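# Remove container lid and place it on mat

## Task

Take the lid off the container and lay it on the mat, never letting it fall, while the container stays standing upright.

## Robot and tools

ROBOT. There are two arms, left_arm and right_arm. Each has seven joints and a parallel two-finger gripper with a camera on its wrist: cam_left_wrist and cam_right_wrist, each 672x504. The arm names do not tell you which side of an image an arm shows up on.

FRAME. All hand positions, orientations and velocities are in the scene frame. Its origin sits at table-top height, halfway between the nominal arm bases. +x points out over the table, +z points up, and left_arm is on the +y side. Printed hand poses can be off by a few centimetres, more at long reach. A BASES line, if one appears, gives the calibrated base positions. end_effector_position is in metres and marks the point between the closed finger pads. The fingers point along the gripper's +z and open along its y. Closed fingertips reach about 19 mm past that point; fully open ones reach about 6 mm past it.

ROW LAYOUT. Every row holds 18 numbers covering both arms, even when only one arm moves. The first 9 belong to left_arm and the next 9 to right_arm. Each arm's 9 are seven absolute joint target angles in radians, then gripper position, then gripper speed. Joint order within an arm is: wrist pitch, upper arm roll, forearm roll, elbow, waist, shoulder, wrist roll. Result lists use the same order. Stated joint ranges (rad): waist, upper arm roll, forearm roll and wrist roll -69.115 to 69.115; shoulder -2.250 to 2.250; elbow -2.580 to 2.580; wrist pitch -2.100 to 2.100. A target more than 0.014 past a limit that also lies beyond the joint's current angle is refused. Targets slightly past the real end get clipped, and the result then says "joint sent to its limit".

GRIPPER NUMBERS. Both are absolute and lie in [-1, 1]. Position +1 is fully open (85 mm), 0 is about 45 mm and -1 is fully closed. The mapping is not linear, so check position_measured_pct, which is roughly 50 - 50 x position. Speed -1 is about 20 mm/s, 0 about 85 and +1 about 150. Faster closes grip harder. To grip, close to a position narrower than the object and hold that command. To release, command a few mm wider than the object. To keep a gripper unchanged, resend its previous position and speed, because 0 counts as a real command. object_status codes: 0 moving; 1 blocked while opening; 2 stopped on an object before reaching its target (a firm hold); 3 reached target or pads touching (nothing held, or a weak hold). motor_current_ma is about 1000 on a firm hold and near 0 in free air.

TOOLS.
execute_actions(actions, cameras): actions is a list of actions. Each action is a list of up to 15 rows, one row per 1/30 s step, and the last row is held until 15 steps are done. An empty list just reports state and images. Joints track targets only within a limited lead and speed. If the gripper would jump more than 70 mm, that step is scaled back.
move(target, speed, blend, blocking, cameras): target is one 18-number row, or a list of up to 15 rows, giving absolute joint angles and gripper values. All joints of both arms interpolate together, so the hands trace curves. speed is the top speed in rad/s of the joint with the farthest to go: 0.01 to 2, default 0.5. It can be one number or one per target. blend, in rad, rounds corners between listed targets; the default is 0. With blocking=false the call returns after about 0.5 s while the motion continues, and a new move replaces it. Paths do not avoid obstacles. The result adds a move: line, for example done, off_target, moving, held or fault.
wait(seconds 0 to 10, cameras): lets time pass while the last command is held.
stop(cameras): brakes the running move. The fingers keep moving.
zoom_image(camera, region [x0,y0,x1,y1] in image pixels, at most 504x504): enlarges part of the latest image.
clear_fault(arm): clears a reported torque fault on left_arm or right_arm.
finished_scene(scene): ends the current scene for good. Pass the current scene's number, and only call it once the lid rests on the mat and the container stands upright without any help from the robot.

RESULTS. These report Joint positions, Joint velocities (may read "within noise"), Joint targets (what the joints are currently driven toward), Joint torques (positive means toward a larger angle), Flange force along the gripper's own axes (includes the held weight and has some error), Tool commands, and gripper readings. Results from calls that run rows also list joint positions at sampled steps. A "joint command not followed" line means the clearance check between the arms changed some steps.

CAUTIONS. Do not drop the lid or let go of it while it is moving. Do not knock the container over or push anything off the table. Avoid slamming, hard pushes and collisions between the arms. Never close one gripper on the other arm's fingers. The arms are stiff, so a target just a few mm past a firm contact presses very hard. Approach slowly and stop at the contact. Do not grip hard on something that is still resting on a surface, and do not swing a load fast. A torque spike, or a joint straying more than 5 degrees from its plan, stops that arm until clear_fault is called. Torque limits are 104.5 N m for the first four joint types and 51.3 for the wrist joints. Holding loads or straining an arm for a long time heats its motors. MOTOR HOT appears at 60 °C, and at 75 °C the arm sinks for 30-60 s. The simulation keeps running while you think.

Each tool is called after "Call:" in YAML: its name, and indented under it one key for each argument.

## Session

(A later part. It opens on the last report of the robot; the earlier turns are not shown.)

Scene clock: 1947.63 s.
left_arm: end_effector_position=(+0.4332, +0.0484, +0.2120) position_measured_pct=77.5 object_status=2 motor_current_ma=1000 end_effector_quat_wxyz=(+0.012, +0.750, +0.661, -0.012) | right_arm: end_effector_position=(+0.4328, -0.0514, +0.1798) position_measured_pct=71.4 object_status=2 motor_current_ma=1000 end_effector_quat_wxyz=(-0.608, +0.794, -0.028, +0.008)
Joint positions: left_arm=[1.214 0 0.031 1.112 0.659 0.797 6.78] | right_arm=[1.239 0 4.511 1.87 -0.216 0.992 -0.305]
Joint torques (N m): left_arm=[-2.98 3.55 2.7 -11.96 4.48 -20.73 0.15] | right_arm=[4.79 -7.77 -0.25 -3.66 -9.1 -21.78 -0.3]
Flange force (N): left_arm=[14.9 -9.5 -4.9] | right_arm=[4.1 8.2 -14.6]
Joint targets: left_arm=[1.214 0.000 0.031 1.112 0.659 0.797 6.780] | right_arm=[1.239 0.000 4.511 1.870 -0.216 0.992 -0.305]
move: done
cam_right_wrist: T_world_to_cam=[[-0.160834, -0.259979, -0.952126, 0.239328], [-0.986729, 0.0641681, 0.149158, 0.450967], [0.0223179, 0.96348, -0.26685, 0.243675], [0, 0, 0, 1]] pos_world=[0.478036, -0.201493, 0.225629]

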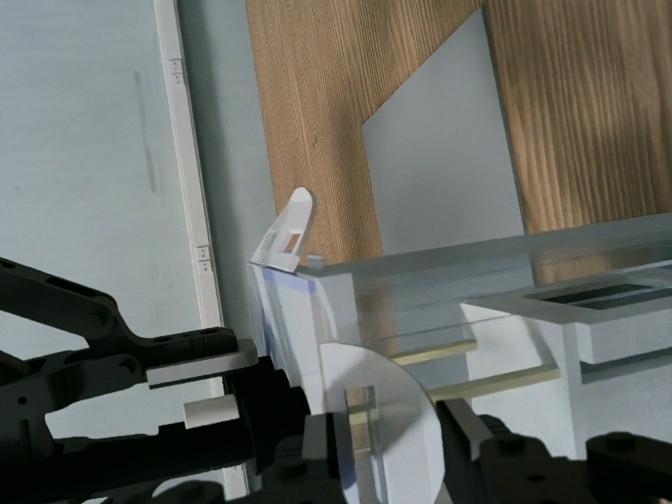

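Call:
move:
  target:
    - [1.2144,0,0.0312,1.1118,0.659,0.7968,6.78,-0.7,-1,1.1447,0,4.5464,1.8813,-0.2256,0.9282,-0.370,-0.5,-1]
  speed: [0.04]
  cameras: ["cam_right_wrist"]

Scene clock: 1961.07 s.
left_arm: end_effector_position=(+0.4332, +0.0483, +0.2120) position_measured_pct=77.5 object_status=2 motor_current_ma=1000 end_effector_quat_wxyz=(+0.012, +0.750, +0.661, -0.012) | right_arm: end_effector_position=(+0.4332, -0.0552, +0.1817) position_measured_pct=71.4 object_status=2 motor_current_ma=1000 end_effector_quat_wxyz=(-0.574, +0.818, -0.030, +0.009)
Joint positions: left_arm=[1.214 0 0.031 1.112 0.659 0.797 6.78] | right_arm=[1.145 0 4.546 1.881 -0.226 0.928 -0.37]
Joint torques (N m): left_arm=[-0.61 -0.22 0.32 -9.47 -0.33 -21.37 0.06] | right_arm=[2.94 -2.45 -1.06 -3.71 -2.68 -20.5 -0.33]
Flange force (N): left_arm=[3.5 -6.6 -2.0] | right_arm=[1.2 3.8 -3.8]
Joint targets: left_arm=[1.214 0.000 0.031 1.112 0.659 0.797 6.780] | right_arm=[1.145 0.000 4.546 1.881 -0.226 0.928 -0.370]
move: done
cam_right_wrist: T_world_to_cam=[[-0.16568, -0.338664, -0.926205, 0.233218], [-0.985864, 0.0806205, 0.146873, 0.45235], [0.0249304, 0.937447, -0.347234, 0.259783], [0, 0, 0, 1]] pos_world=[0.478119, -0.201019, 0.239775]

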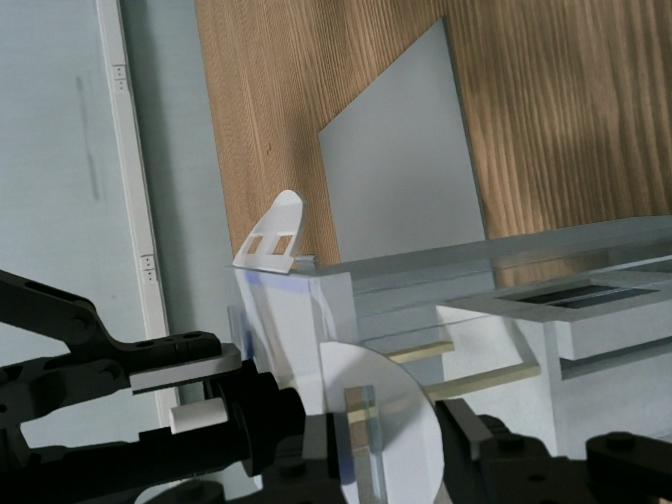

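Call:
move:
  target:
    - [1.2144,0,0.0312,1.1118,0.659,0.7968,6.78,-0.7,-1,1.0092,0,4.6182,1.8808,-0.2647,0.830,-0.505,-0.5,-1]
  speed: [0.05]
  cameras: ["cam_right_wrist"]

Scene clock: 1976.57 s.
left_arm: end_effector_position=(+0.4332, +0.0484, +0.2120) position_measured_pct=77.5 object_status=2 motor_current_ma=1000 end_effector_quat_wxyz=(+0.012, +0.750, +0.661, -0.012) | right_arm: end_effector_position=(+0.4307, -0.0524, +0.1911) position_measured_pct=71.4 object_status=2 motor_current_ma=1000 end_effector_quat_wxyz=(-0.524, +0.851, -0.031, +0.008)
Joint positions: left_arm=[1.214 0 0.031 1.112 0.659 0.797 6.78] | right_arm=[1.009 0 4.618 1.881 -0.265 0.83 -0.505]
Joint torques (N m): left_arm=[-4.88 5.88 4.25 -11.31 7.56 -14.4 0.49] | right_arm=[9.93 -13.09 -2.79 -8.54 -12.22 -28.53 -0.2]
Flange force (N): left_arm=[23.5 -13.2 -16.5] | right_arm=[6.9 25.3 -11.3]
Joint targets: left_arm=[1.214 0.000 0.031 1.112 0.659 0.797 6.780] | right_arm=[1.009 0.000 4.618 1.881 -0.265 0.830 -0.505]
move: done
cam_right_wrist: T_world_to_cam=[[-0.170312, -0.446274, -0.87854, 0.229694], [-0.985172, 0.0958839, 0.142277, 0.449582], [0.0207433, 0.889745, -0.455987, 0.280512], [0, 0, 0, 1]] pos_world=[0.476216, -0.190185, 0.26574]

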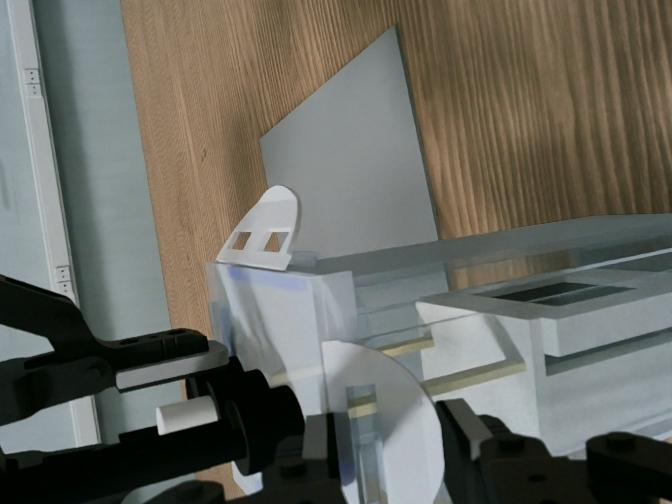

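Call:
zoom_image:
  camera: "cam_right_wrist"
  region: [200, 230, 480, 504]

Call:
wait:
  seconds: 0

Scaled by 1.800.

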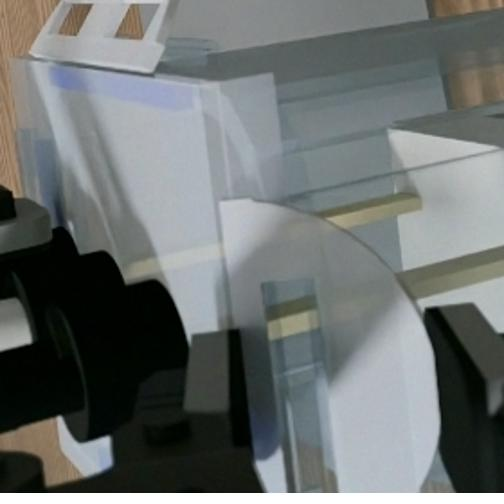

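Scene clock: 1983.00 s.
left_arm: end_effector_position=(+0.4332, +0.0484, +0.2120) position_measured_pct=77.5 object_status=2 motor_current_ma=1000 end_effector_quat_wxyz=(+0.012, +0.750, +0.661, -0.012) | right_arm: end_effector_position=(+0.4307, -0.0524, +0.1911) position_measured_pct=71.4 object_status=2 motor_current_ma=1000 end_effector_quat_wxyz=(-0.524, +0.851, -0.031, +0.008)
Joint positions: left_arm=[1.214 0 0.031 1.112 0.659 0.797 6.78] | right_arm=[1.009 0 4.618 1.881 -0.265 0.83 -0.505]
Joint torques (N m): left_arm=[-5.03 5.94 4.27 -11.42 7.64 -14.27 0.47] | right_arm=[9.96 -13.15 -2.82 -8.63 -12.23 -28.67 -0.18]
Flange force (N): left_arm=[23.9 -13.6 -16.9] | right_arm=[6.9 25.5 -11.3]
Joint targets: left_arm=[1.214 0.000 0.031 1.112 0.659 0.797 6.780] | right_arm=[1.009 0.000 4.618 1.881 -0.265 0.830 -0.505]
Tool commands: left_gripper/position=-0.7 left_gripper/speed=-1.0 right_gripper/position=-0.5 right_gripper/speed=-1.0
cam_left_wrist: T_world_to_cam=[[0.990455, -0.12541, -0.0571924, -0.397906], [-0.119181, -0.987648, 0.101723, 0.125892], [-0.069243, -0.0939356, -0.993167, 0.387176], [0, 0, 0, 1]] pos_world=[0.435921, 0.110805, 0.348967]
cam_right_wrist: T_world_to_cam=[[-0.17031, -0.446181, -0.878588, 0.229724], [-0.98517, 0.0959588, 0.142239, 0.449605], [0.0208439, 0.889783, -0.455907, 0.280449], [0, 0, 0, 1]] pos_world=[0.476216, -0.190184, 0.26574]

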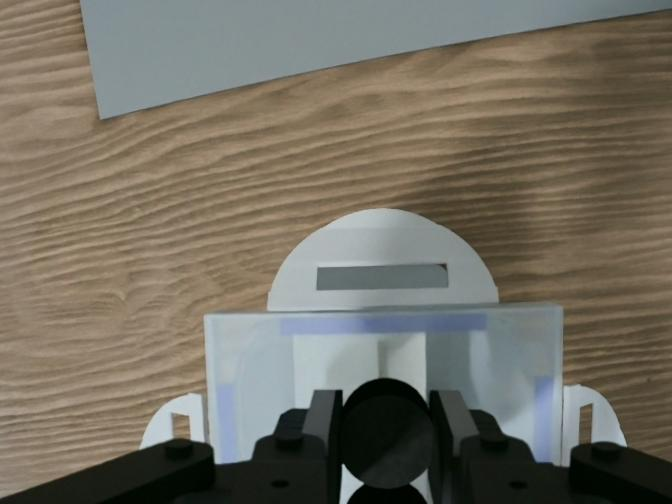

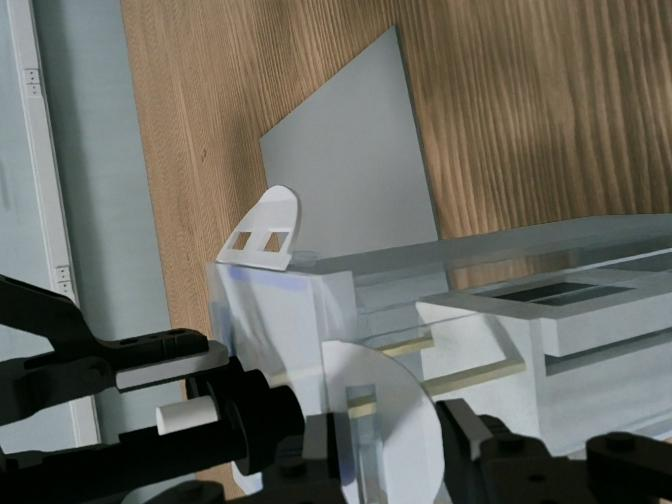

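Call:
move:
  target:
    - [1.2144,0,0.0312,1.1118,0.659,0.7968,6.78,-0.7,-1,1.0098,0,4.622,1.8741,-0.2613,0.838,-0.5,-0.5,-1]
    - [1.2144,0,0.0312,1.1118,0.659,0.7968,6.78,-0.7,-1,1.0098,0,4.622,1.8741,-0.2613,0.838,-0.5,-0.1,-1]
  speed: [0.05,0.05]
  cameras: ["cam_right_wrist"]

Scene clock: 1992.83 s.
left_arm: end_effector_position=(+0.4332, +0.0484, +0.2120) position_measured_pct=77.5 object_status=2 motor_current_ma=1000 end_effector_quat_wxyz=(+0.012, +0.750, +0.661, -0.012) | right_arm: end_effector_position=(+0.4327, -0.0535, +0.1881) position_measured_pct=55.0 object_status=0 motor_current_ma=0 end_effector_quat_wxyz=(-0.523, +0.852, -0.029, +0.009)
Joint positions: left_arm=[1.214 0 0.031 1.112 0.659 0.797 6.78] | right_arm=[1.01 0 4.622 1.874 -0.261 0.838 -0.5]
Joint torques (N m): left_arm=[0.39 -1.14 -0.23 -8.03 -1.48 -20.3 -0.05] | right_arm=[2.5 -1.5 -1.17 -4.44 -1.73 -20.25 -0.23]
Flange force (N): left_arm=[0.6 -5.9 -2.6] | right_arm=[1.4 3.3 -1.3]
Joint targets: left_arm=[1.214 0.000 0.031 1.112 0.659 0.797 6.780] | right_arm=[1.010 0.000 4.622 1.874 -0.261 0.838 -0.500]
move: done
cam_right_wrist: T_world_to_cam=[[-0.165997, -0.448043, -0.878466, 0.224935], [-0.985921, 0.0935913, 0.138568, 0.453017], [0.0201322, 0.889099, -0.457271, 0.280596], [0, 0, 0, 1]] pos_world=[0.478328, -0.191095, 0.263133]

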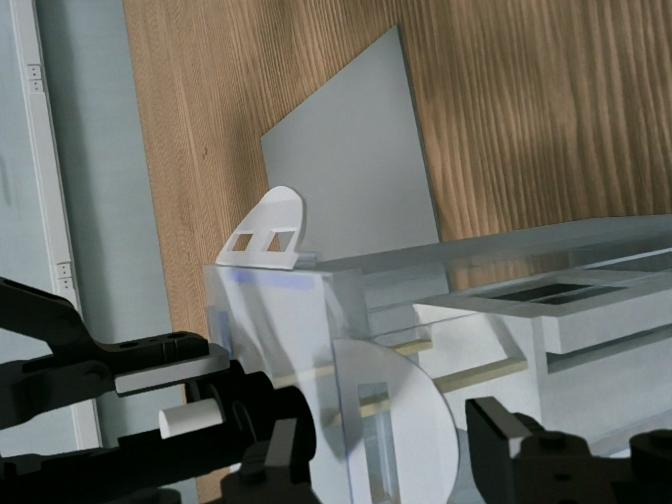

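Call:
move:
  target:
    - [1.2144,0,0.0312,1.1118,0.659,0.7968,6.78,-0.7,-1,1.05,0,4.70,1.89,-0.15,0.86,-0.46,0.0,-1]
    - [1.2144,0,0.0312,1.1118,0.659,0.7968,6.78,-0.7,-1,1.5496,0,4.5525,1.8165,-0.081,1.2025,-0.1285,0,0]
  speed: [0.2,0.3]
  cameras: ["cam_right_wrist"]

Call:
zoom_image:
  camera: "cam_right_wrist"
  region: [260, 220, 520, 504]

Scene clock: 2008.93 s.
left_arm: end_effector_position=(+0.4332, +0.0484, +0.2120) position_measured_pct=77.5 object_status=2 motor_current_ma=1000 end_effector_quat_wxyz=(+0.012, +0.750, +0.661, -0.012) | right_arm: end_effector_position=(+0.4355, -0.1006, +0.1721) position_measured_pct=49.8 object_status=3 motor_current_ma=0 end_effector_quat_wxyz=(+0.706, -0.707, +0.024, -0.018)
Joint positions: left_arm=[1.214 0 0.031 1.112 0.659 0.797 6.78] | right_arm=[1.55 0 4.552 1.817 -0.081 1.202 -0.129]
Joint torques (N m): left_arm=[0.4 -1.29 -0.29 -7.95 -1.38 -20.38 0.01] | right_arm=[3.16 -2.24 -0.46 -1.49 -1.8 -21.09 -0.23]
Flange force (N): left_arm=[0.5 -5.3 -2.7] | right_arm=[0.2 2.3 -2.7]
Joint targets: left_arm=[1.214 0.000 0.031 1.112 0.659 0.797 6.780] | right_arm=[1.550 0.000 4.552 1.817 -0.081 1.202 -0.129]
move: done
cam_right_wrist: T_world_to_cam=[[-0.134665, -0.00316787, -0.990886, 0.24072], [-0.990271, 0.0357926, 0.134467, 0.459219], [0.0350405, 0.999354, -0.00795706, 0.242384], [0, 0, 0, 1]] pos_world=[0.478675, -0.257902, 0.178705]

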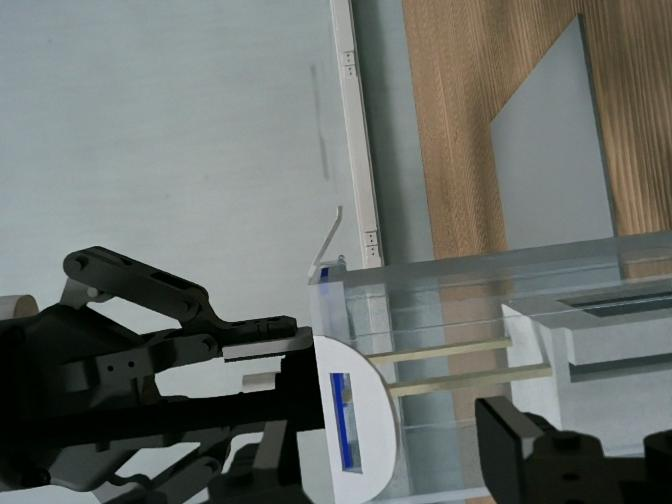

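Scaled by 1.775.

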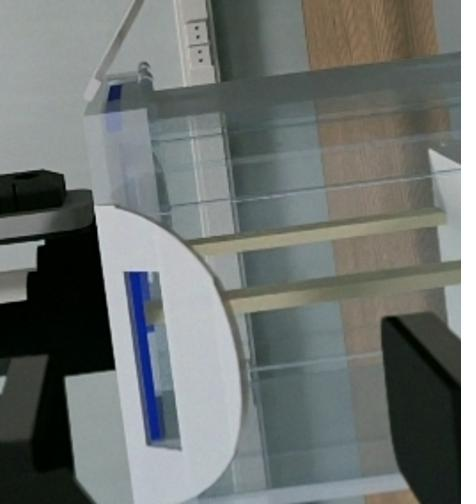

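Call:
move:
  target:
    - [1.2144,0,0.0312,1.1118,0.659,0.7968,6.78,-0.7,-1,1.5284,0,4.434,1.806,-0.2015,1.199,-0.151,0,0]
    - [1.2144,0,0.0312,1.1118,0.659,0.7968,6.78,-0.7,-1,1.5224,0,4.444,1.862,-0.1925,1.143,-0.181,0,0]
  speed: [0.15,0.06]
  cameras: ["cam_right_wrist"]

Scene clock: 2030.13 s.
left_arm: end_effector_position=(+0.4332, +0.0484, +0.2120) position_measured_pct=77.5 object_status=2 motor_current_ma=1000 end_effector_quat_wxyz=(+0.012, +0.750, +0.661, -0.012) | right_arm: end_effector_position=(+0.4253, -0.0538, +0.1926) position_measured_pct=49.8 object_status=3 motor_current_ma=0 end_effector_quat_wxyz=(+0.703, -0.710, +0.039, -0.004)
Joint positions: left_arm=[1.214 0 0.031 1.112 0.659 0.797 6.78] | right_arm=[1.522 0 4.444 1.862 -0.192 1.143 -0.181]
Joint torques (N m): left_arm=[0.04 -1.01 -0.09 -8.19 -1.04 -20.1 0.03] | right_arm=[3.72 -2.66 -0.43 -1.99 -2.08 -21.89 -0.22]
Flange force (N): left_arm=[1.6 -5.8 -3.4] | right_arm=[1.4 4.0 -2.8]
Joint targets: left_arm=[1.214 0.000 0.031 1.112 0.659 0.797 6.780] | right_arm=[1.522 0.000 4.444 1.862 -0.193 1.143 -0.181]
move: done
cam_right_wrist: T_world_to_cam=[[-0.176499, -0.0109987, -0.984239, 0.275851], [-0.983701, 0.0368737, 0.17599, 0.433972], [0.0343568, 0.999259, -0.0173276, 0.1983], [0, 0, 0, 1]] pos_world=[0.468773, -0.211121, 0.198564]

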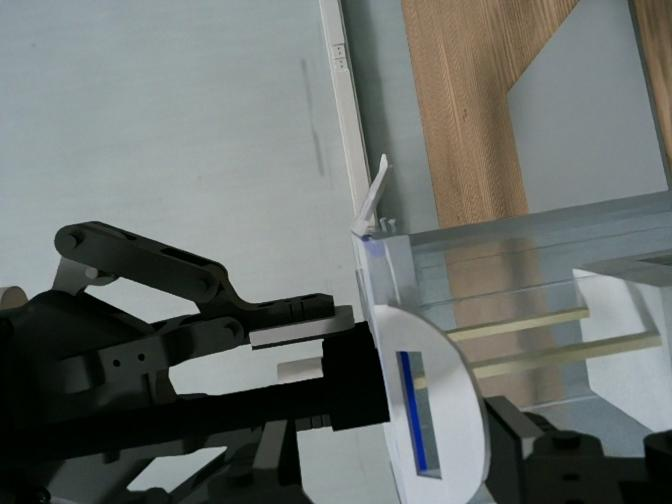

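Call:
move:
  target:
    - [1.2144,0,0.0312,1.1118,0.659,0.7968,6.78,-0.7,-1,1.52,0,4.437,1.857,-0.200,1.115,-0.219,0,0]
  speed: [0.06]
  cameras: ["cam_right_wrist"]

Scene clock: 2037.80 s.
left_arm: end_effector_position=(+0.4333, +0.0485, +0.2120) position_measured_pct=77.5 object_status=2 motor_current_ma=1000 end_effector_quat_wxyz=(+0.012, +0.750, +0.661, -0.012) | right_arm: end_effector_position=(+0.4299, -0.0496, +0.2071) position_measured_pct=49.8 object_status=3 motor_current_ma=0 end_effector_quat_wxyz=(+0.706, -0.707, +0.041, -0.001)
Joint positions: left_arm=[1.214 0 0.031 1.112 0.659 0.797 6.78] | right_arm=[1.52 0 4.437 1.857 -0.2 1.115 -0.219]
Joint torques (N m): left_arm=[-1.88 4.68 3.1 -9.83 5.8 -18.98 0] | right_arm=[4.86 -7.05 -1.22 -4.39 -7.08 -24.03 -0.22]
Flange force (N): left_arm=[14.6 -5.5 -7.1] | right_arm=[0.1 6.6 -16.0]
Joint targets: left_arm=[1.214 0.000 0.031 1.112 0.659 0.797 6.780] | right_arm=[1.520 0.000 4.437 1.857 -0.200 1.115 -0.219]
move: done
cam_right_wrist: T_world_to_cam=[[-0.182461, -0.00303636, -0.983208, 0.293757], [-0.982609, 0.0356244, 0.18224, 0.43394], [0.0344728, 0.999361, -0.00948362, 0.192458], [0, 0, 0, 1]] pos_world=[0.473358, -0.206902, 0.211568]

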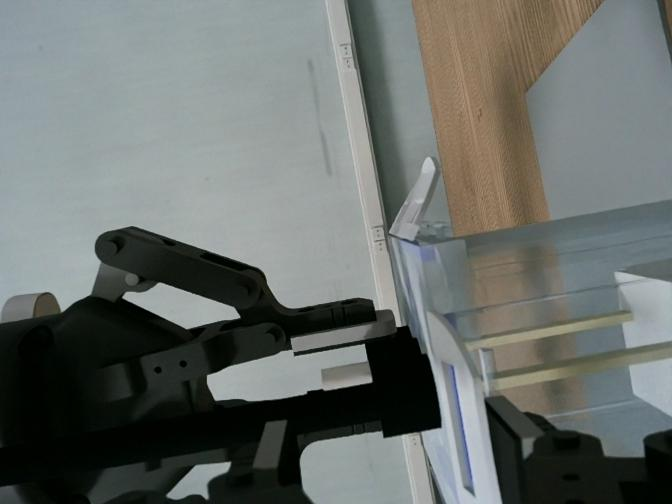

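Call:
move:
  target:
    - [1.2144,0,0.0312,1.1118,0.659,0.7968,6.78,-0.7,-1,1.544,0,4.569,1.882,-0.066,1.115,-0.189,0,0]
  speed: [0.15]

Scene clock: 2045.33 s.
left_arm: end_effector_position=(+0.4332, +0.0484, +0.2120) position_measured_pct=77.5 object_status=2 motor_current_ma=1000 end_effector_quat_wxyz=(+0.012, +0.750, +0.661, -0.012) | right_arm: end_effector_position=(+0.4277, -0.1077, +0.2054) position_measured_pct=49.8 object_status=3 motor_current_ma=0 end_effector_quat_wxyz=(+0.705, -0.708, +0.037, -0.005)
Joint positions: left_arm=[1.214 0 0.031 1.112 0.659 0.797 6.78] | right_arm=[1.544 0 4.569 1.882 -0.066 1.115 -0.189]
Joint torques (N m): left_arm=[0.42 -1.31 -0.3 -7.62 -1.48 -19.85 -0.04] | right_arm=[3.15 -2.17 -0.51 -1.59 -1.76 -20.54 -0.23]
Flange force (N): left_arm=[0.1 -5.2 -3.6] | right_arm=[0.4 2.4 -2.7]
Joint targets: left_arm=[1.214 0.000 0.031 1.112 0.659 0.797 6.780] | right_arm=[1.544 0.000 4.569 1.882 -0.066 1.115 -0.189]
move: done
cam_left_wrist: T_world_to_cam=[[0.990455, -0.12541, -0.0571924, -0.397906], [-0.119181, -0.987648, 0.101723, 0.125892], [-0.069243, -0.0939356, -0.993167, 0.387176], [0, 0, 0, 1]] pos_world=[0.435921, 0.110805, 0.348967]
cam_right_wrist: T_world_to_cam=[[-0.172748, -0.00540973, -0.984951, 0.287432], [-0.98437, 0.0357175, 0.17245, 0.436958], [0.0342471, 0.999347, -0.0114953, 0.25112], [0, 0, 0, 1]] pos_world=[0.471182, -0.265009, 0.210639]

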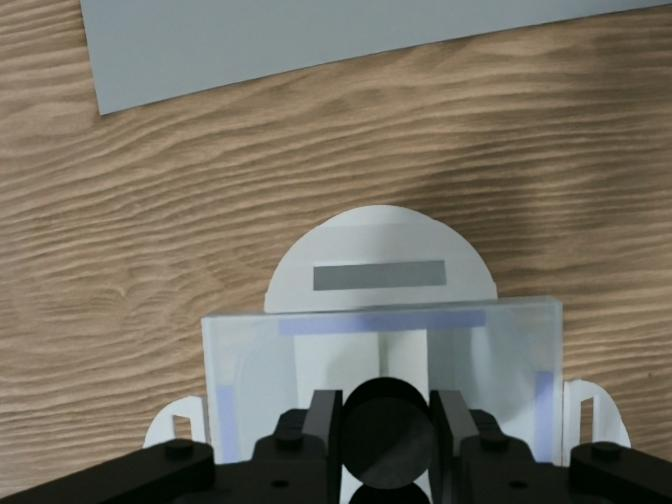

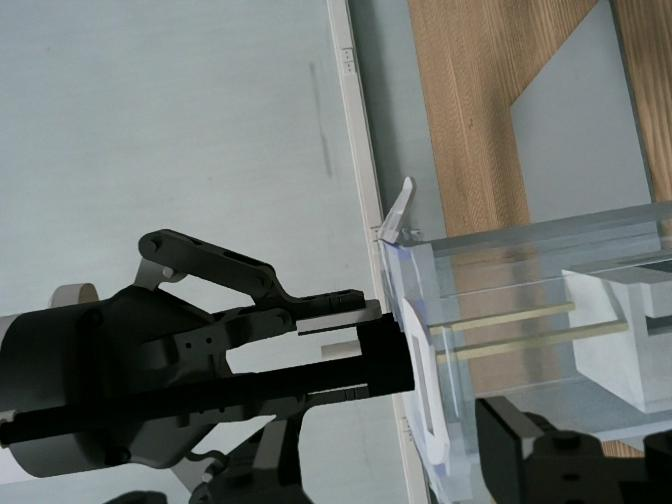

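Call:
move:
  target:
    - [1.2295,0,0.0312,1.1018,0.659,0.792,6.78,-0.7,-1,1.544,0,4.569,1.882,-0.066,1.115,-0.189,0,0]
  speed: [0.03]

Scene clock: 2057.50 s.
left_arm: end_effector_position=(+0.4332, +0.0484, +0.2179) position_measured_pct=77.5 object_status=2 motor_current_ma=1000 end_effector_quat_wxyz=(+0.012, +0.751, +0.661, -0.012) | right_arm: end_effector_position=(+0.4277, -0.1077, +0.2054) position_measured_pct=49.8 object_status=3 motor_current_ma=0 end_effector_quat_wxyz=(+0.705, -0.708, +0.037, -0.005)
Joint positions: left_arm=[1.23 0 0.031 1.102 0.659 0.792 6.78] | right_arm=[1.544 0 4.569 1.882 -0.066 1.115 -0.189]
Joint torques (N m): left_arm=[-0.06 -0.33 0.42 -11.52 -0.72 -26.65 0.03] | right_arm=[3.11 -2.09 -0.5 -1.61 -1.77 -20.54 -0.22]
Flange force (N): left_arm=[2.3 -5.5 7.4] | right_arm=[0.4 2.4 -2.7]
Joint targets: left_arm=[1.230 0.000 0.031 1.102 0.659 0.792 6.780] | right_arm=[1.544 0.000 4.569 1.882 -0.066 1.115 -0.189]
move: done
cam_left_wrist: T_world_to_cam=[[0.99039, -0.125751, -0.0575698, -0.397389], [-0.119488, -0.987614, 0.101687, 0.125347], [-0.0696441, -0.0938309, -0.993149, 0.393085], [0, 0, 0, 1]] pos_world=[0.435924, 0.110705, 0.354768]
cam_right_wrist: T_world_to_cam=[[-0.172843, -0.00530857, -0.984935, 0.2875], [-0.984354, 0.0357012, 0.172548, 0.436925], [0.0342473, 0.999348, -0.0113962, 0.251099], [0, 0, 0, 1]] pos_world=[0.471182, -0.265008, 0.210639]

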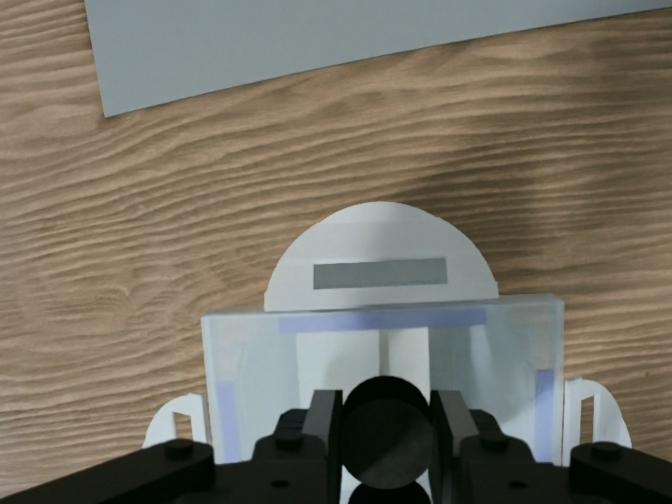

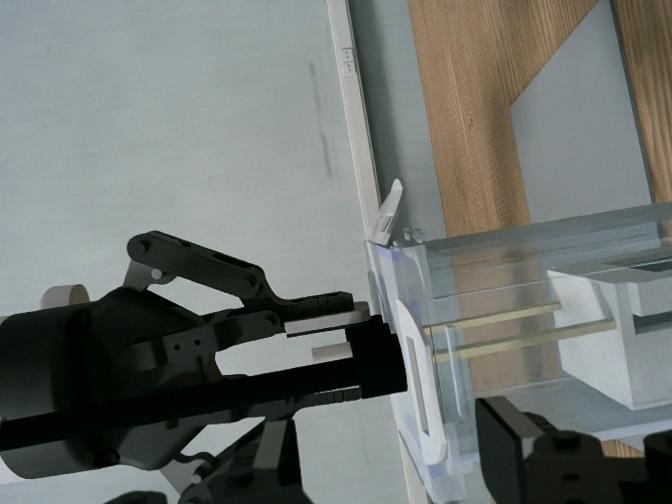

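Call:
zoom_image:
  camera: "cam_right_wrist"
  region: [360, 180, 640, 460]

Scaled by 1.800.

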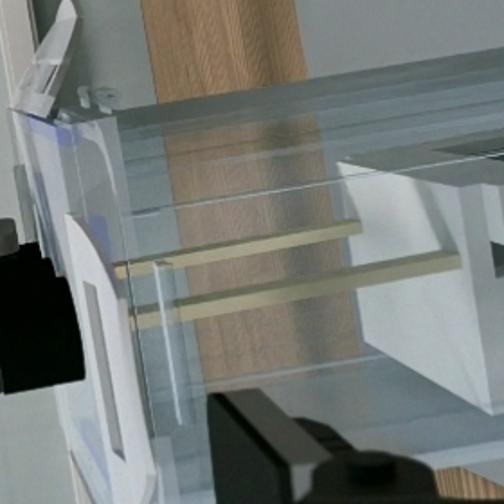

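Call:
move:
  target:
    - [1.3173,0,0.0312,1.0385,0.659,0.7672,6.78,-0.7,-1,1.544,0,4.569,1.882,-0.066,1.115,-0.189,0,0]
  speed: [0.06]

Scene clock: 2071.07 s.
left_arm: end_effector_position=(+0.4333, +0.0480, +0.2519) position_measured_pct=77.5 object_status=2 motor_current_ma=1000 end_effector_quat_wxyz=(+0.012, +0.751, +0.660, -0.013) | right_arm: end_effector_position=(+0.4277, -0.1077, +0.2054) position_measured_pct=49.8 object_status=3 motor_current_ma=0 end_effector_quat_wxyz=(+0.705, -0.708, +0.037, -0.005)
Joint positions: left_arm=[1.317 0 0.031 1.039 0.659 0.767 6.78] | right_arm=[1.544 0 4.569 1.882 -0.066 1.115 -0.189]
Joint torques (N m): left_arm=[-0.07 -0.32 0.44 -11.85 -0.73 -26.59 0] | right_arm=[3.13 -2.15 -0.54 -1.61 -1.78 -20.53 -0.22]
Flange force (N): left_arm=[2.4 -5.8 7.9] | right_arm=[0.4 2.3 -2.8]
Joint targets: left_arm=[1.317 0.000 0.031 1.039 0.659 0.767 6.780] | right_arm=[1.544 0.000 4.569 1.882 -0.066 1.115 -0.189]
move: done
cam_left_wrist: T_world_to_cam=[[0.990044, -0.128419, -0.0576291, -0.395207], [-0.122081, -0.987207, 0.102562, 0.122475], [-0.0700627, -0.0945051, -0.993056, 0.426965], [0, 0, 0, 1]] pos_world=[0.436138, 0.110506, 0.388663]
cam_right_wrist: T_world_to_cam=[[-0.172843, -0.00530857, -0.984935, 0.2875], [-0.984354, 0.0357012, 0.172548, 0.436925], [0.0342473, 0.999348, -0.0113962, 0.251099], [0, 0, 0, 1]] pos_world=[0.471182, -0.265008, 0.210639]

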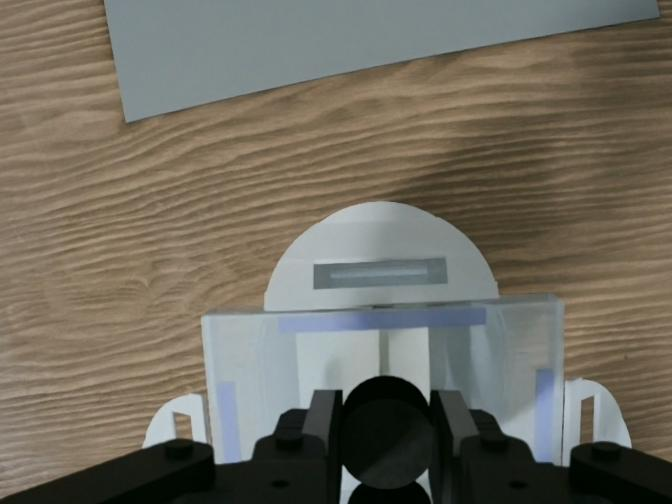

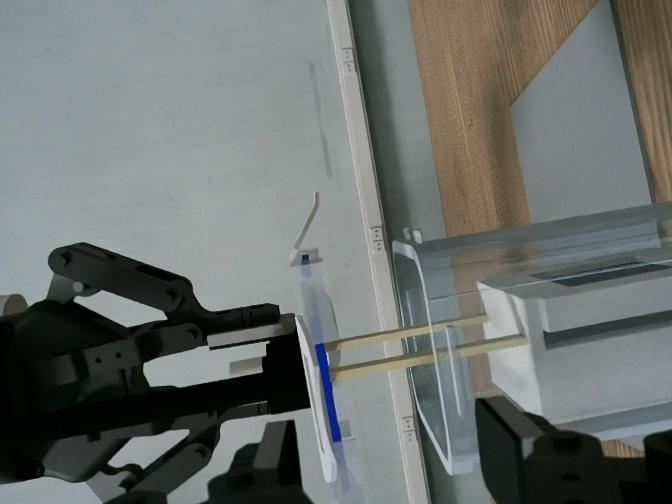

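Call:
move:
  target:
    - [1.5169,0,0.0300,0.8642,0.659,0.742,6.78,-0.7,-1,1.544,0,4.569,1.882,-0.066,1.115,-0.189,0,0]
  speed: [0.1]

Scene clock: 2089.27 s.
left_arm: end_effector_position=(+0.4338, +0.0476, +0.3212) position_measured_pct=77.5 object_status=2 motor_current_ma=1000 end_effector_quat_wxyz=(+0.012, +0.753, +0.657, -0.013) | right_arm: end_effector_position=(+0.4277, -0.1077, +0.2054) position_measured_pct=49.8 object_status=3 motor_current_ma=0 end_effector_quat_wxyz=(+0.705, -0.708, +0.037, -0.005)
Joint positions: left_arm=[1.517 0 0.03 0.864 0.659 0.742 6.78] | right_arm=[1.544 0 4.569 1.882 -0.066 1.115 -0.189]
Joint torques (N m): left_arm=[-0.09 -0.35 0.42 -12.2 -0.7 -26.39 -0.01] | right_arm=[3.11 -2.18 -0.49 -1.63 -1.76 -20.52 -0.22]
Flange force (N): left_arm=[3.1 -6.9 9.1] | right_arm=[0.3 2.3 -2.8]
Joint targets: left_arm=[1.517 0.000 0.030 0.864 0.659 0.742 6.780] | right_arm=[1.544 0.000 4.569 1.882 -0.066 1.115 -0.189]
move: done
cam_left_wrist: T_world_to_cam=[[0.989237, -0.134589, -0.0574105, -0.391252], [-0.128273, -0.986448, 0.102303, 0.117818], [-0.0704014, -0.0938379, -0.993095, 0.496004], [0, 0, 0, 1]] pos_world=[0.437073, 0.110107, 0.458064]
cam_right_wrist: T_world_to_cam=[[-0.172843, -0.00530857, -0.984935, 0.2875], [-0.984354, 0.0357012, 0.172548, 0.436925], [0.0342473, 0.999348, -0.0113962, 0.251099], [0, 0, 0, 1]] pos_world=[0.471182, -0.265008, 0.210639]

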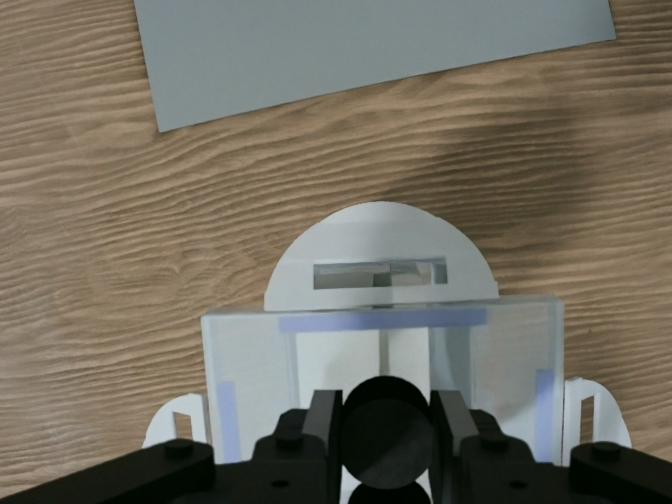

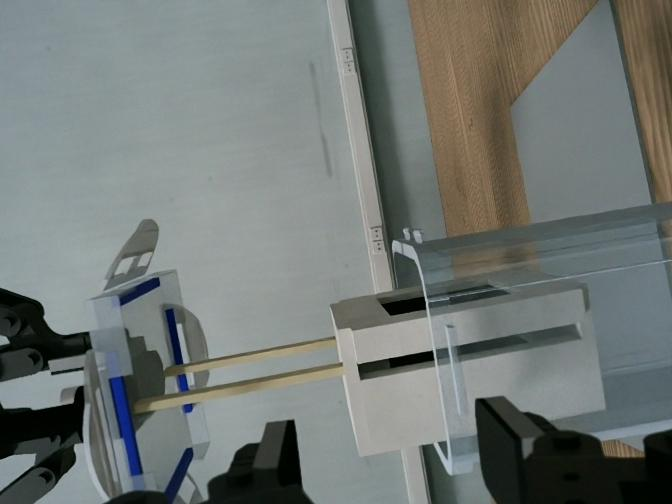

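Call:
move:
  target:
    - [1.65,0,0.0300,0.7251,0.659,0.7479,6.78,-0.7,-1,1.544,0,4.569,1.882,-0.066,1.115,-0.189,0,0]
    - [1.787,0,0.0300,0.5625,0.659,0.7734,6.78,-0.7,-1,1.544,0,4.569,1.882,-0.066,1.115,-0.189,0,0]
    - [1.833,0,0.0300,0.5035,0.659,0.7863,6.78,-0.7,-1,1.544,0,4.569,1.882,-0.066,1.115,-0.189,0,0]
  speed: [0.15,0.15,0.1]
  blend: [0.01,0.01,0]

Scene clock: 2099.50 s.
left_arm: end_effector_position=(+0.4351, +0.0471, +0.4065) position_measured_pct=77.5 object_status=2 motor_current_ma=1000 end_effector_quat_wxyz=(+0.012, +0.757, +0.654, -0.012) | right_arm: end_effector_position=(+0.4277, -0.1077, +0.2054) position_measured_pct=49.8 object_status=3 motor_current_ma=0 end_effector_quat_wxyz=(+0.705, -0.708, +0.037, -0.005)
Joint positions: left_arm=[1.833 0 0.03 0.504 0.659 0.786 6.78] | right_arm=[1.544 0 4.569 1.882 -0.066 1.115 -0.189]
Joint torques (N m): left_arm=[-0.08 -0.32 0.35 -11.73 -0.72 -26.68 0.02] | right_arm=[3.15 -2.14 -0.49 -1.58 -1.68 -20.48 -0.21]
Flange force (N): left_arm=no reading | right_arm=[0.5 2.2 -2.5]
Joint targets: left_arm=[1.833 0.000 0.030 0.503 0.659 0.786 6.780] | right_arm=[1.544 0.000 4.569 1.882 -0.066 1.115 -0.189]
move: done
cam_left_wrist: T_world_to_cam=[[0.987989, -0.143781, -0.0566122, -0.387063], [-0.137574, -0.985282, 0.101455, 0.113041], [-0.0703663, -0.0924477, -0.993228, 0.580682], [0, 0, 0, 1]] pos_world=[0.438825, 0.109408, 0.543368]
cam_right_wrist: T_world_to_cam=[[-0.172843, -0.00530857, -0.984935, 0.2875], [-0.984354, 0.0357012, 0.172548, 0.436925], [0.0342473, 0.999348, -0.0113962, 0.251099], [0, 0, 0, 1]] pos_world=[0.471182, -0.265008, 0.210639]

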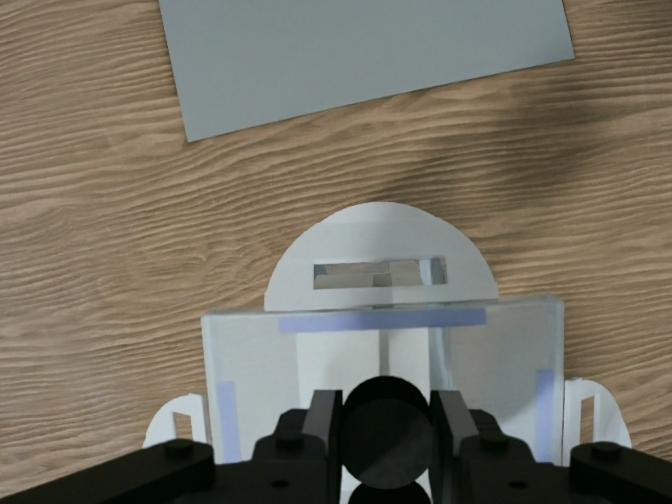

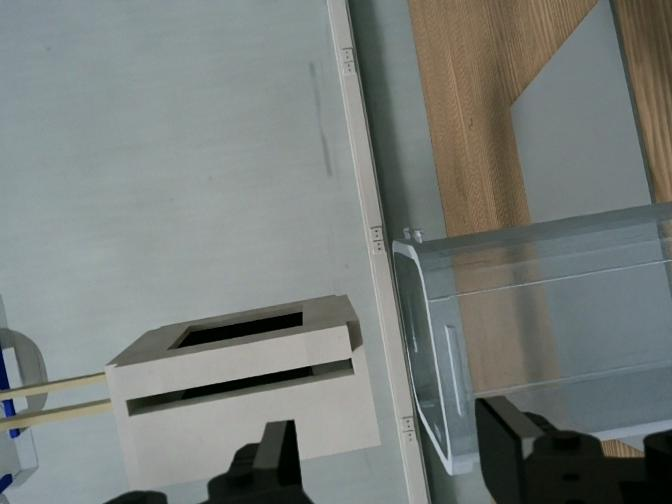

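Call:
move:
  target:
    - [1.5336,0,0.0300,1.1953,0.145,0.394,6.78,-0.7,-1,1.544,0,4.569,1.882,-0.066,1.115,-0.189,0,0]
  speed: [0.25]

Scene clock: 2124.33 s.
left_arm: end_effector_position=(+0.4414, +0.3415, +0.4048) position_measured_pct=77.5 object_status=2 motor_current_ma=1000 end_effector_quat_wxyz=(+0.015, +0.562, +0.827, -0.009) | right_arm: end_effector_position=(+0.4277, -0.1077, +0.2054) position_measured_pct=49.8 object_status=3 motor_current_ma=0 end_effector_quat_wxyz=(+0.705, -0.708, +0.037, -0.005)
Joint positions: left_arm=[1.534 0 0.03 1.195 0.145 0.394 6.78] | right_arm=[1.544 0 4.569 1.882 -0.066 1.115 -0.189]
Joint torques (N m): left_arm=[0.05 -0.87 0.13 -11.89 -0.99 -19.57 -0.01] | right_arm=[3.15 -2.13 -0.54 -1.59 -1.71 -20.54 -0.24]
Flange force (N): left_arm=[0.5 -4.6 8.8] | right_arm=[0.4 2.4 -2.7]
Joint targets: left_arm=[1.534 0.000 0.030 1.195 0.145 0.394 6.780] | right_arm=[1.544 0.000 4.569 1.882 -0.066 1.115 -0.189]
move: done
cam_left_wrist: T_world_to_cam=[[0.927771, 0.368742, -0.0571847, -0.499367], [0.372847, -0.922236, 0.102302, 0.156972], [-0.0150147, -0.116234, -0.993108, 0.590347], [0, 0, 0, 1]] pos_world=[0.413635, 0.397522, 0.541664]
cam_right_wrist: T_world_to_cam=[[-0.172843, -0.00530857, -0.984935, 0.2875], [-0.984354, 0.0357012, 0.172548, 0.436925], [0.0342473, 0.999348, -0.0113962, 0.251099], [0, 0, 0, 1]] pos_world=[0.471182, -0.265008, 0.210639]

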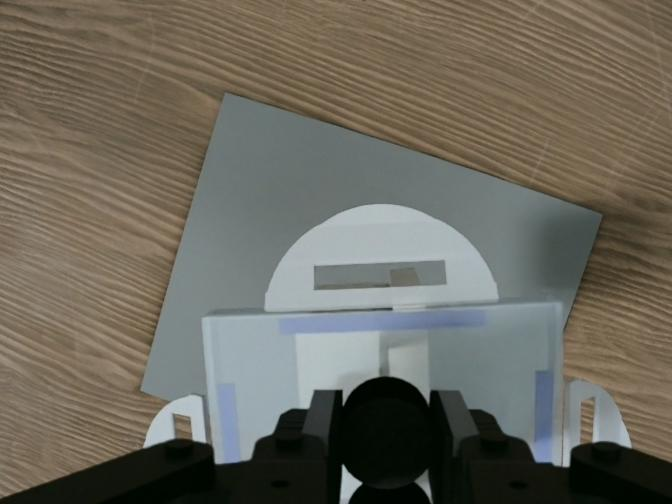

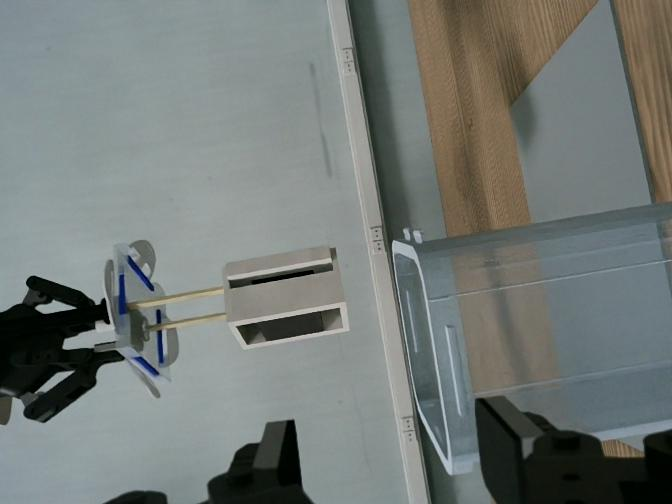

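Call:
move:
  target:
    - [1.2466,0,0.0310,1.4477,0.145,0.4286,6.78,-0.7,-1,1.544,0,4.569,1.882,-0.066,1.115,-0.189,0,0]
    - [0.9932,0,0.0330,1.6141,0.145,0.5156,6.78,-0.7,-1,1.544,0,4.569,1.882,-0.066,1.115,-0.189,0,0]
  speed: [0.2,0.12]
  blend: [0.02,0]

Scene clock: 2136.27 s.
left_arm: end_effector_position=(+0.4398, +0.3425, +0.2214) position_measured_pct=77.5 object_status=2 motor_current_ma=1000 end_effector_quat_wxyz=(+0.015, +0.555, +0.832, -0.008) | right_arm: end_effector_position=(+0.4277, -0.1077, +0.2054) position_measured_pct=49.8 object_status=3 motor_current_ma=0 end_effector_quat_wxyz=(+0.705, -0.708, +0.037, -0.005)
Joint positions: left_arm=[0.993 0 0.033 1.614 0.145 0.516 6.78] | right_arm=[1.544 0 4.569 1.882 -0.066 1.115 -0.189]
Joint torques (N m): left_arm=[-0.01 -0.62 0.28 -10.42 -0.77 -20.51 0] | right_arm=[3.14 -2.11 -0.51 -1.6 -1.72 -20.53 -0.21]
Flange force (N): left_arm=[1.1 -4.4 7.3] | right_arm=[0.5 2.4 -2.6]
Joint targets: left_arm=[0.993 0.000 0.033 1.614 0.145 0.516 6.780] | right_arm=[1.544 0.000 4.569 1.882 -0.066 1.115 -0.189]
move: done
cam_left_wrist: T_world_to_cam=[[0.92139, 0.384495, -0.0566038, -0.511261], [0.388413, -0.915996, 0.100435, 0.168642], [-0.0132321, -0.114525, -0.993332, 0.407065], [0, 0, 0, 1]] pos_world=[0.410954, 0.397672, 0.358474]
cam_right_wrist: T_world_to_cam=[[-0.172843, -0.00530857, -0.984935, 0.2875], [-0.984354, 0.0357012, 0.172548, 0.436925], [0.0342473, 0.999348, -0.0113962, 0.251099], [0, 0, 0, 1]] pos_world=[0.471182, -0.265008, 0.210639]

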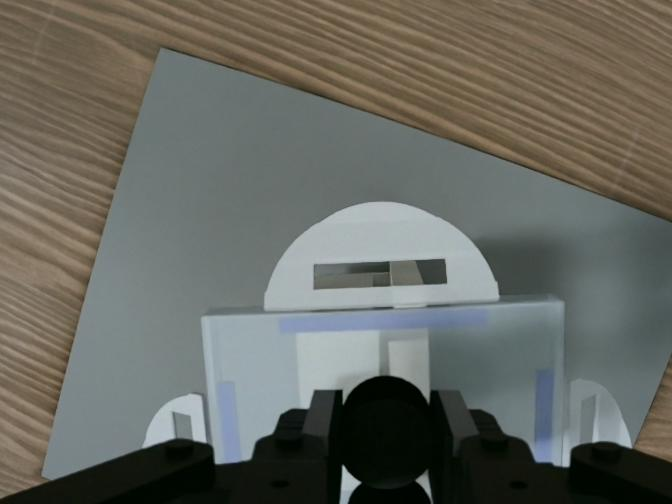

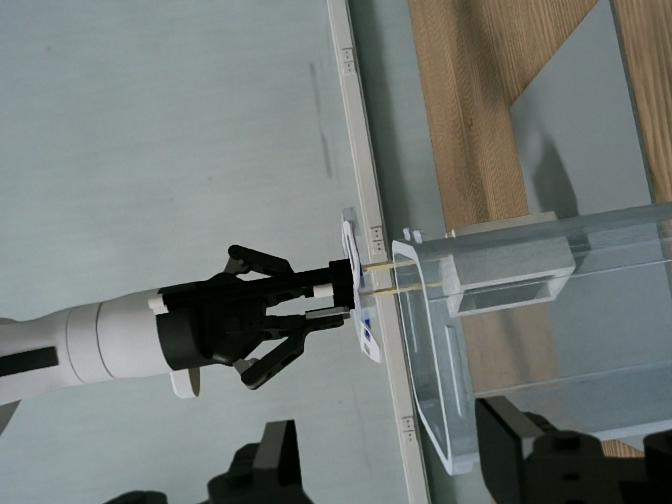

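Call:
move:
  target:
    - [0.960,0,0.0330,1.632,0.145,0.531,6.78,-0.7,-1,1.544,0,4.569,1.882,-0.066,1.115,-0.189,0,0]
  speed: [0.04]
  cameras: []

Call:
move:
  target:
    - [0.9546,0,0.0330,1.6349,0.145,0.5336,6.78,-0.7,-1,1.544,0,4.569,1.882,-0.066,1.115,-0.189,0,0]
  speed: [0.02]
  cameras: []

Call:
move:
  target:
    - [0.9492,0,0.0330,1.6378,0.145,0.5361,6.78,-0.7,-1,1.544,0,4.569,1.882,-0.066,1.115,-0.189,0,0]
  speed: [0.02]
  cameras: ["cam_right_wrist"]

Scene clock: 2144.77 s.
left_arm: end_effector_position=(+0.4397, +0.3427, +0.2094) position_measured_pct=77.5 object_status=2 motor_current_ma=1000 end_effector_quat_wxyz=(+0.014, +0.554, +0.832, -0.008) | right_arm: end_effector_position=(+0.4277, -0.1077, +0.2054) position_measured_pct=49.8 object_status=3 motor_current_ma=0 end_effector_quat_wxyz=(+0.705, -0.708, +0.037, -0.005)
Joint positions: left_arm=[0.96 0 0.033 1.632 0.145 0.531 6.78] | right_arm=[1.544 0 4.569 1.882 -0.066 1.115 -0.189]
Joint torques (N m): left_arm=[-0.13 -0.49 0.43 -10.47 -0.71 -20.72 0] | right_arm=[3.12 -2.15 -0.48 -1.58 -1.77 -20.6 -0.22]
Flange force (N): left_arm=[1.5 -4.7 7.3] | right_arm=[0.5 2.6 -2.7]
Joint targets: left_arm=[0.960 0.000 0.033 1.632 0.145 0.531 6.780] | right_arm=[1.544 0.000 4.569 1.882 -0.066 1.115 -0.189]
move: done

Scene clock: 2145.47 s.
left_arm: end_effector_position=(+0.4396, +0.3427, +0.2074) position_measured_pct=77.5 object_status=2 motor_current_ma=1000 end_effector_quat_wxyz=(+0.014, +0.554, +0.832, -0.008) | right_arm: end_effector_position=(+0.4277, -0.1077, +0.2054) position_measured_pct=49.8 object_status=3 motor_current_ma=0 end_effector_quat_wxyz=(+0.705, -0.708, +0.037, -0.005)
Joint positions: left_arm=[0.955 0 0.033 1.635 0.145 0.534 6.78] | right_arm=[1.544 0 4.569 1.882 -0.066 1.115 -0.189]
Joint torques (N m): left_arm=[-0.11 -0.54 0.29 -10.37 -0.62 -20.71 0.02] | right_arm=[3.18 -2.09 -0.49 -1.58 -1.76 -20.53 -0.2]
Flange force (N): left_arm=[1.6 -4.5 7.2] | right_arm=[0.5 2.4 -2.6]
Joint targets: left_arm=[0.955 0.000 0.033 1.635 0.145 0.534 6.780] | right_arm=[1.544 0.000 4.569 1.882 -0.066 1.115 -0.189]
move: done

Scene clock: 2146.17 s.
left_arm: end_effector_position=(+0.4396, +0.3427, +0.2055) position_measured_pct=77.5 object_status=2 motor_current_ma=1000 end_effector_quat_wxyz=(+0.014, +0.554, +0.832, -0.008) | right_arm: end_effector_position=(+0.4277, -0.1077, +0.2054) position_measured_pct=49.8 object_status=3 motor_current_ma=0 end_effector_quat_wxyz=(+0.705, -0.708, +0.037, -0.005)
Joint positions: left_arm=[0.949 0 0.033 1.638 0.145 0.536 6.78] | right_arm=[1.544 0 4.569 1.882 -0.066 1.115 -0.189]
Joint torques (N m): left_arm=[-0.08 -0.53 0.31 -10.31 -0.74 -20.78 0.02] | right_arm=[3.12 -2.1 -0.5 -1.63 -1.74 -20.51 -0.21]
Flange force (N): left_arm=[1.3 -4.5 7.4] | right_arm=[0.3 2.3 -2.7]
Joint targets: left_arm=[0.949 0.000 0.033 1.638 0.145 0.536 6.780] | right_arm=[1.544 0.000 4.569 1.882 -0.066 1.115 -0.189]
move: done
cam_right_wrist: T_world_to_cam=[[-0.172843, -0.00530857, -0.984935, 0.2875], [-0.984354, 0.0357012, 0.172548, 0.436925], [0.0342473, 0.999348, -0.0113962, 0.251099], [0, 0, 0, 1]] pos_world=[0.471182, -0.265008, 0.210639]

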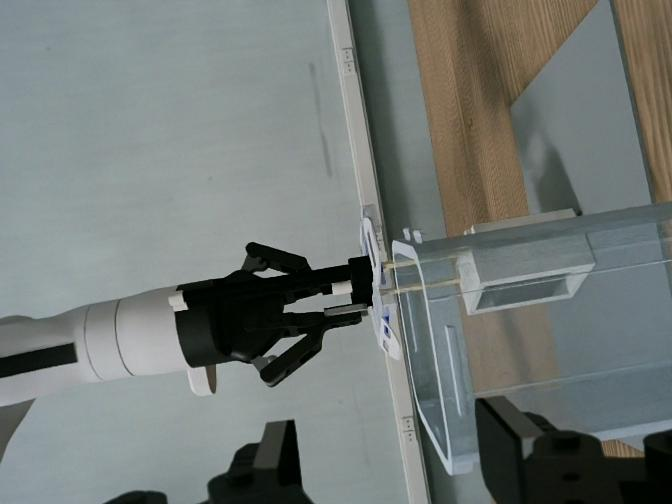

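Call:
move:
  target: [0.9438,0,0.033,1.6407,0.145,0.5386,6.78,-0.7,-1,1.544,0,4.569,1.882,-0.066,1.115,-0.189,0,0]
  speed: 0.02
  cameras: []

Scene clock: 2175.03 s.
left_arm: end_effector_position=(+0.4395, +0.3428, +0.2036) position_measured_pct=77.5 object_status=2 motor_current_ma=1000 end_effector_quat_wxyz=(+0.014, +0.554, +0.832, -0.008) | right_arm: end_effector_position=(+0.4277, -0.1077, +0.2054) position_measured_pct=49.8 object_status=3 motor_current_ma=0 end_effector_quat_wxyz=(+0.705, -0.708, +0.037, -0.005)
Joint positions: left_arm=[0.944 0 0.033 1.641 0.145 0.539 6.78] | right_arm=[1.544 0 4.569 1.882 -0.066 1.115 -0.189]
Joint torques (N m): left_arm=[-0.14 -0.51 0.38 -10.06 -0.64 -20.26 0] | right_arm=[3.16 -2.12 -0.5 -1.65 -1.72 -20.54 -0.2]
Flange force (N): left_arm=[1.5 -4.6 6.2] | right_arm=[0.3 2.3 -2.6]
Joint targets: left_arm=[0.944 0.000 0.033 1.641 0.145 0.539 6.780] | right_arm=[1.544 0.000 4.569 1.882 -0.066 1.115 -0.189]
move: done

Call:
move:
  target: [0.9384,0,0.033,1.6436,0.145,0.5411,6.78,-0.7,-1,1.544,0,4.569,1.882,-0.066,1.115,-0.189,0,0]
  speed: 0.02
  cameras: []

Call:
move:
  target: [0.9357,0,0.033,1.6451,0.145,0.5423,6.78,-0.7,-1,1.544,0,4.569,1.882,-0.066,1.115,-0.189,0,0]
  speed: 0.02
  cameras: ["cam_left_wrist"]

Scene clock: 2182.47 s.
left_arm: end_effector_position=(+0.4395, +0.3429, +0.2017) position_measured_pct=77.5 object_status=2 motor_current_ma=1000 end_effector_quat_wxyz=(+0.014, +0.554, +0.832, -0.008) | right_arm: end_effector_position=(+0.4277, -0.1077, +0.2054) position_measured_pct=49.8 object_status=3 motor_current_ma=0 end_effector_quat_wxyz=(+0.705, -0.708, +0.037, -0.005)
Joint positions: left_arm=[0.938 0 0.033 1.644 0.145 0.541 6.78] | right_arm=[1.544 0 4.569 1.882 -0.066 1.115 -0.189]
Joint torques (N m): left_arm=[-0.57 0.69 1 -6.14 0.86 -11.72 0.01] | right_arm=[3.12 -2.16 -0.51 -1.61 -1.75 -20.55 -0.24]
Flange force (N): left_arm=[4.7 -4.6 -12.2] | right_arm=[0.3 2.4 -2.7]
Joint targets: left_arm=[0.938 0.000 0.033 1.644 0.145 0.541 6.780] | right_arm=[1.544 0.000 4.569 1.882 -0.066 1.115 -0.189]
move: done

Scene clock: 2183.17 s.
left_arm: end_effector_position=(+0.4394, +0.3429, +0.2007) position_measured_pct=77.5 object_status=2 motor_current_ma=1000 end_effector_quat_wxyz=(+0.014, +0.554, +0.832, -0.008) | right_arm: end_effector_position=(+0.4277, -0.1077, +0.2054) position_measured_pct=49.8 object_status=3 motor_current_ma=0 end_effector_quat_wxyz=(+0.705, -0.708, +0.037, -0.005)
Joint positions: left_arm=[0.936 0 0.033 1.645 0.145 0.542 6.78] | right_arm=[1.544 0 4.569 1.882 -0.066 1.115 -0.189]
Joint torques (N m): left_arm=[-0.94 1.52 1.33 -2.53 1.81 -4.04 0.01] | right_arm=[3.14 -2.07 -0.5 -1.61 -1.71 -20.55 -0.2]
Flange force (N): left_arm=[6.7 -4.7 -28.8] | right_arm=[0.4 2.4 -2.5]
Joint targets: left_arm=[0.936 0.000 0.033 1.645 0.145 0.542 6.780] | right_arm=[1.544 0.000 4.569 1.882 -0.066 1.115 -0.189]
move: done
cam_left_wrist: T_world_to_cam=[[0.920766, 0.386055, -0.0561435, -0.512651], [0.389899, -0.915475, 0.0994244, 0.170582], [-0.0130147, -0.113437, -0.99346, 0.386046], [0, 0, 0, 1]] pos_world=[0.410546, 0.397866, 0.337779]

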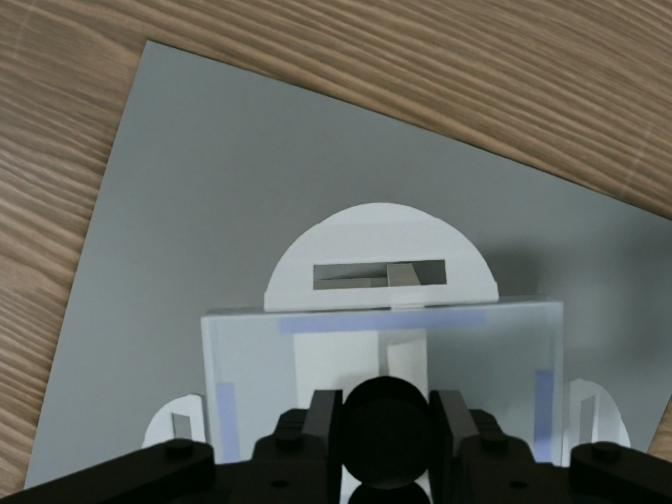

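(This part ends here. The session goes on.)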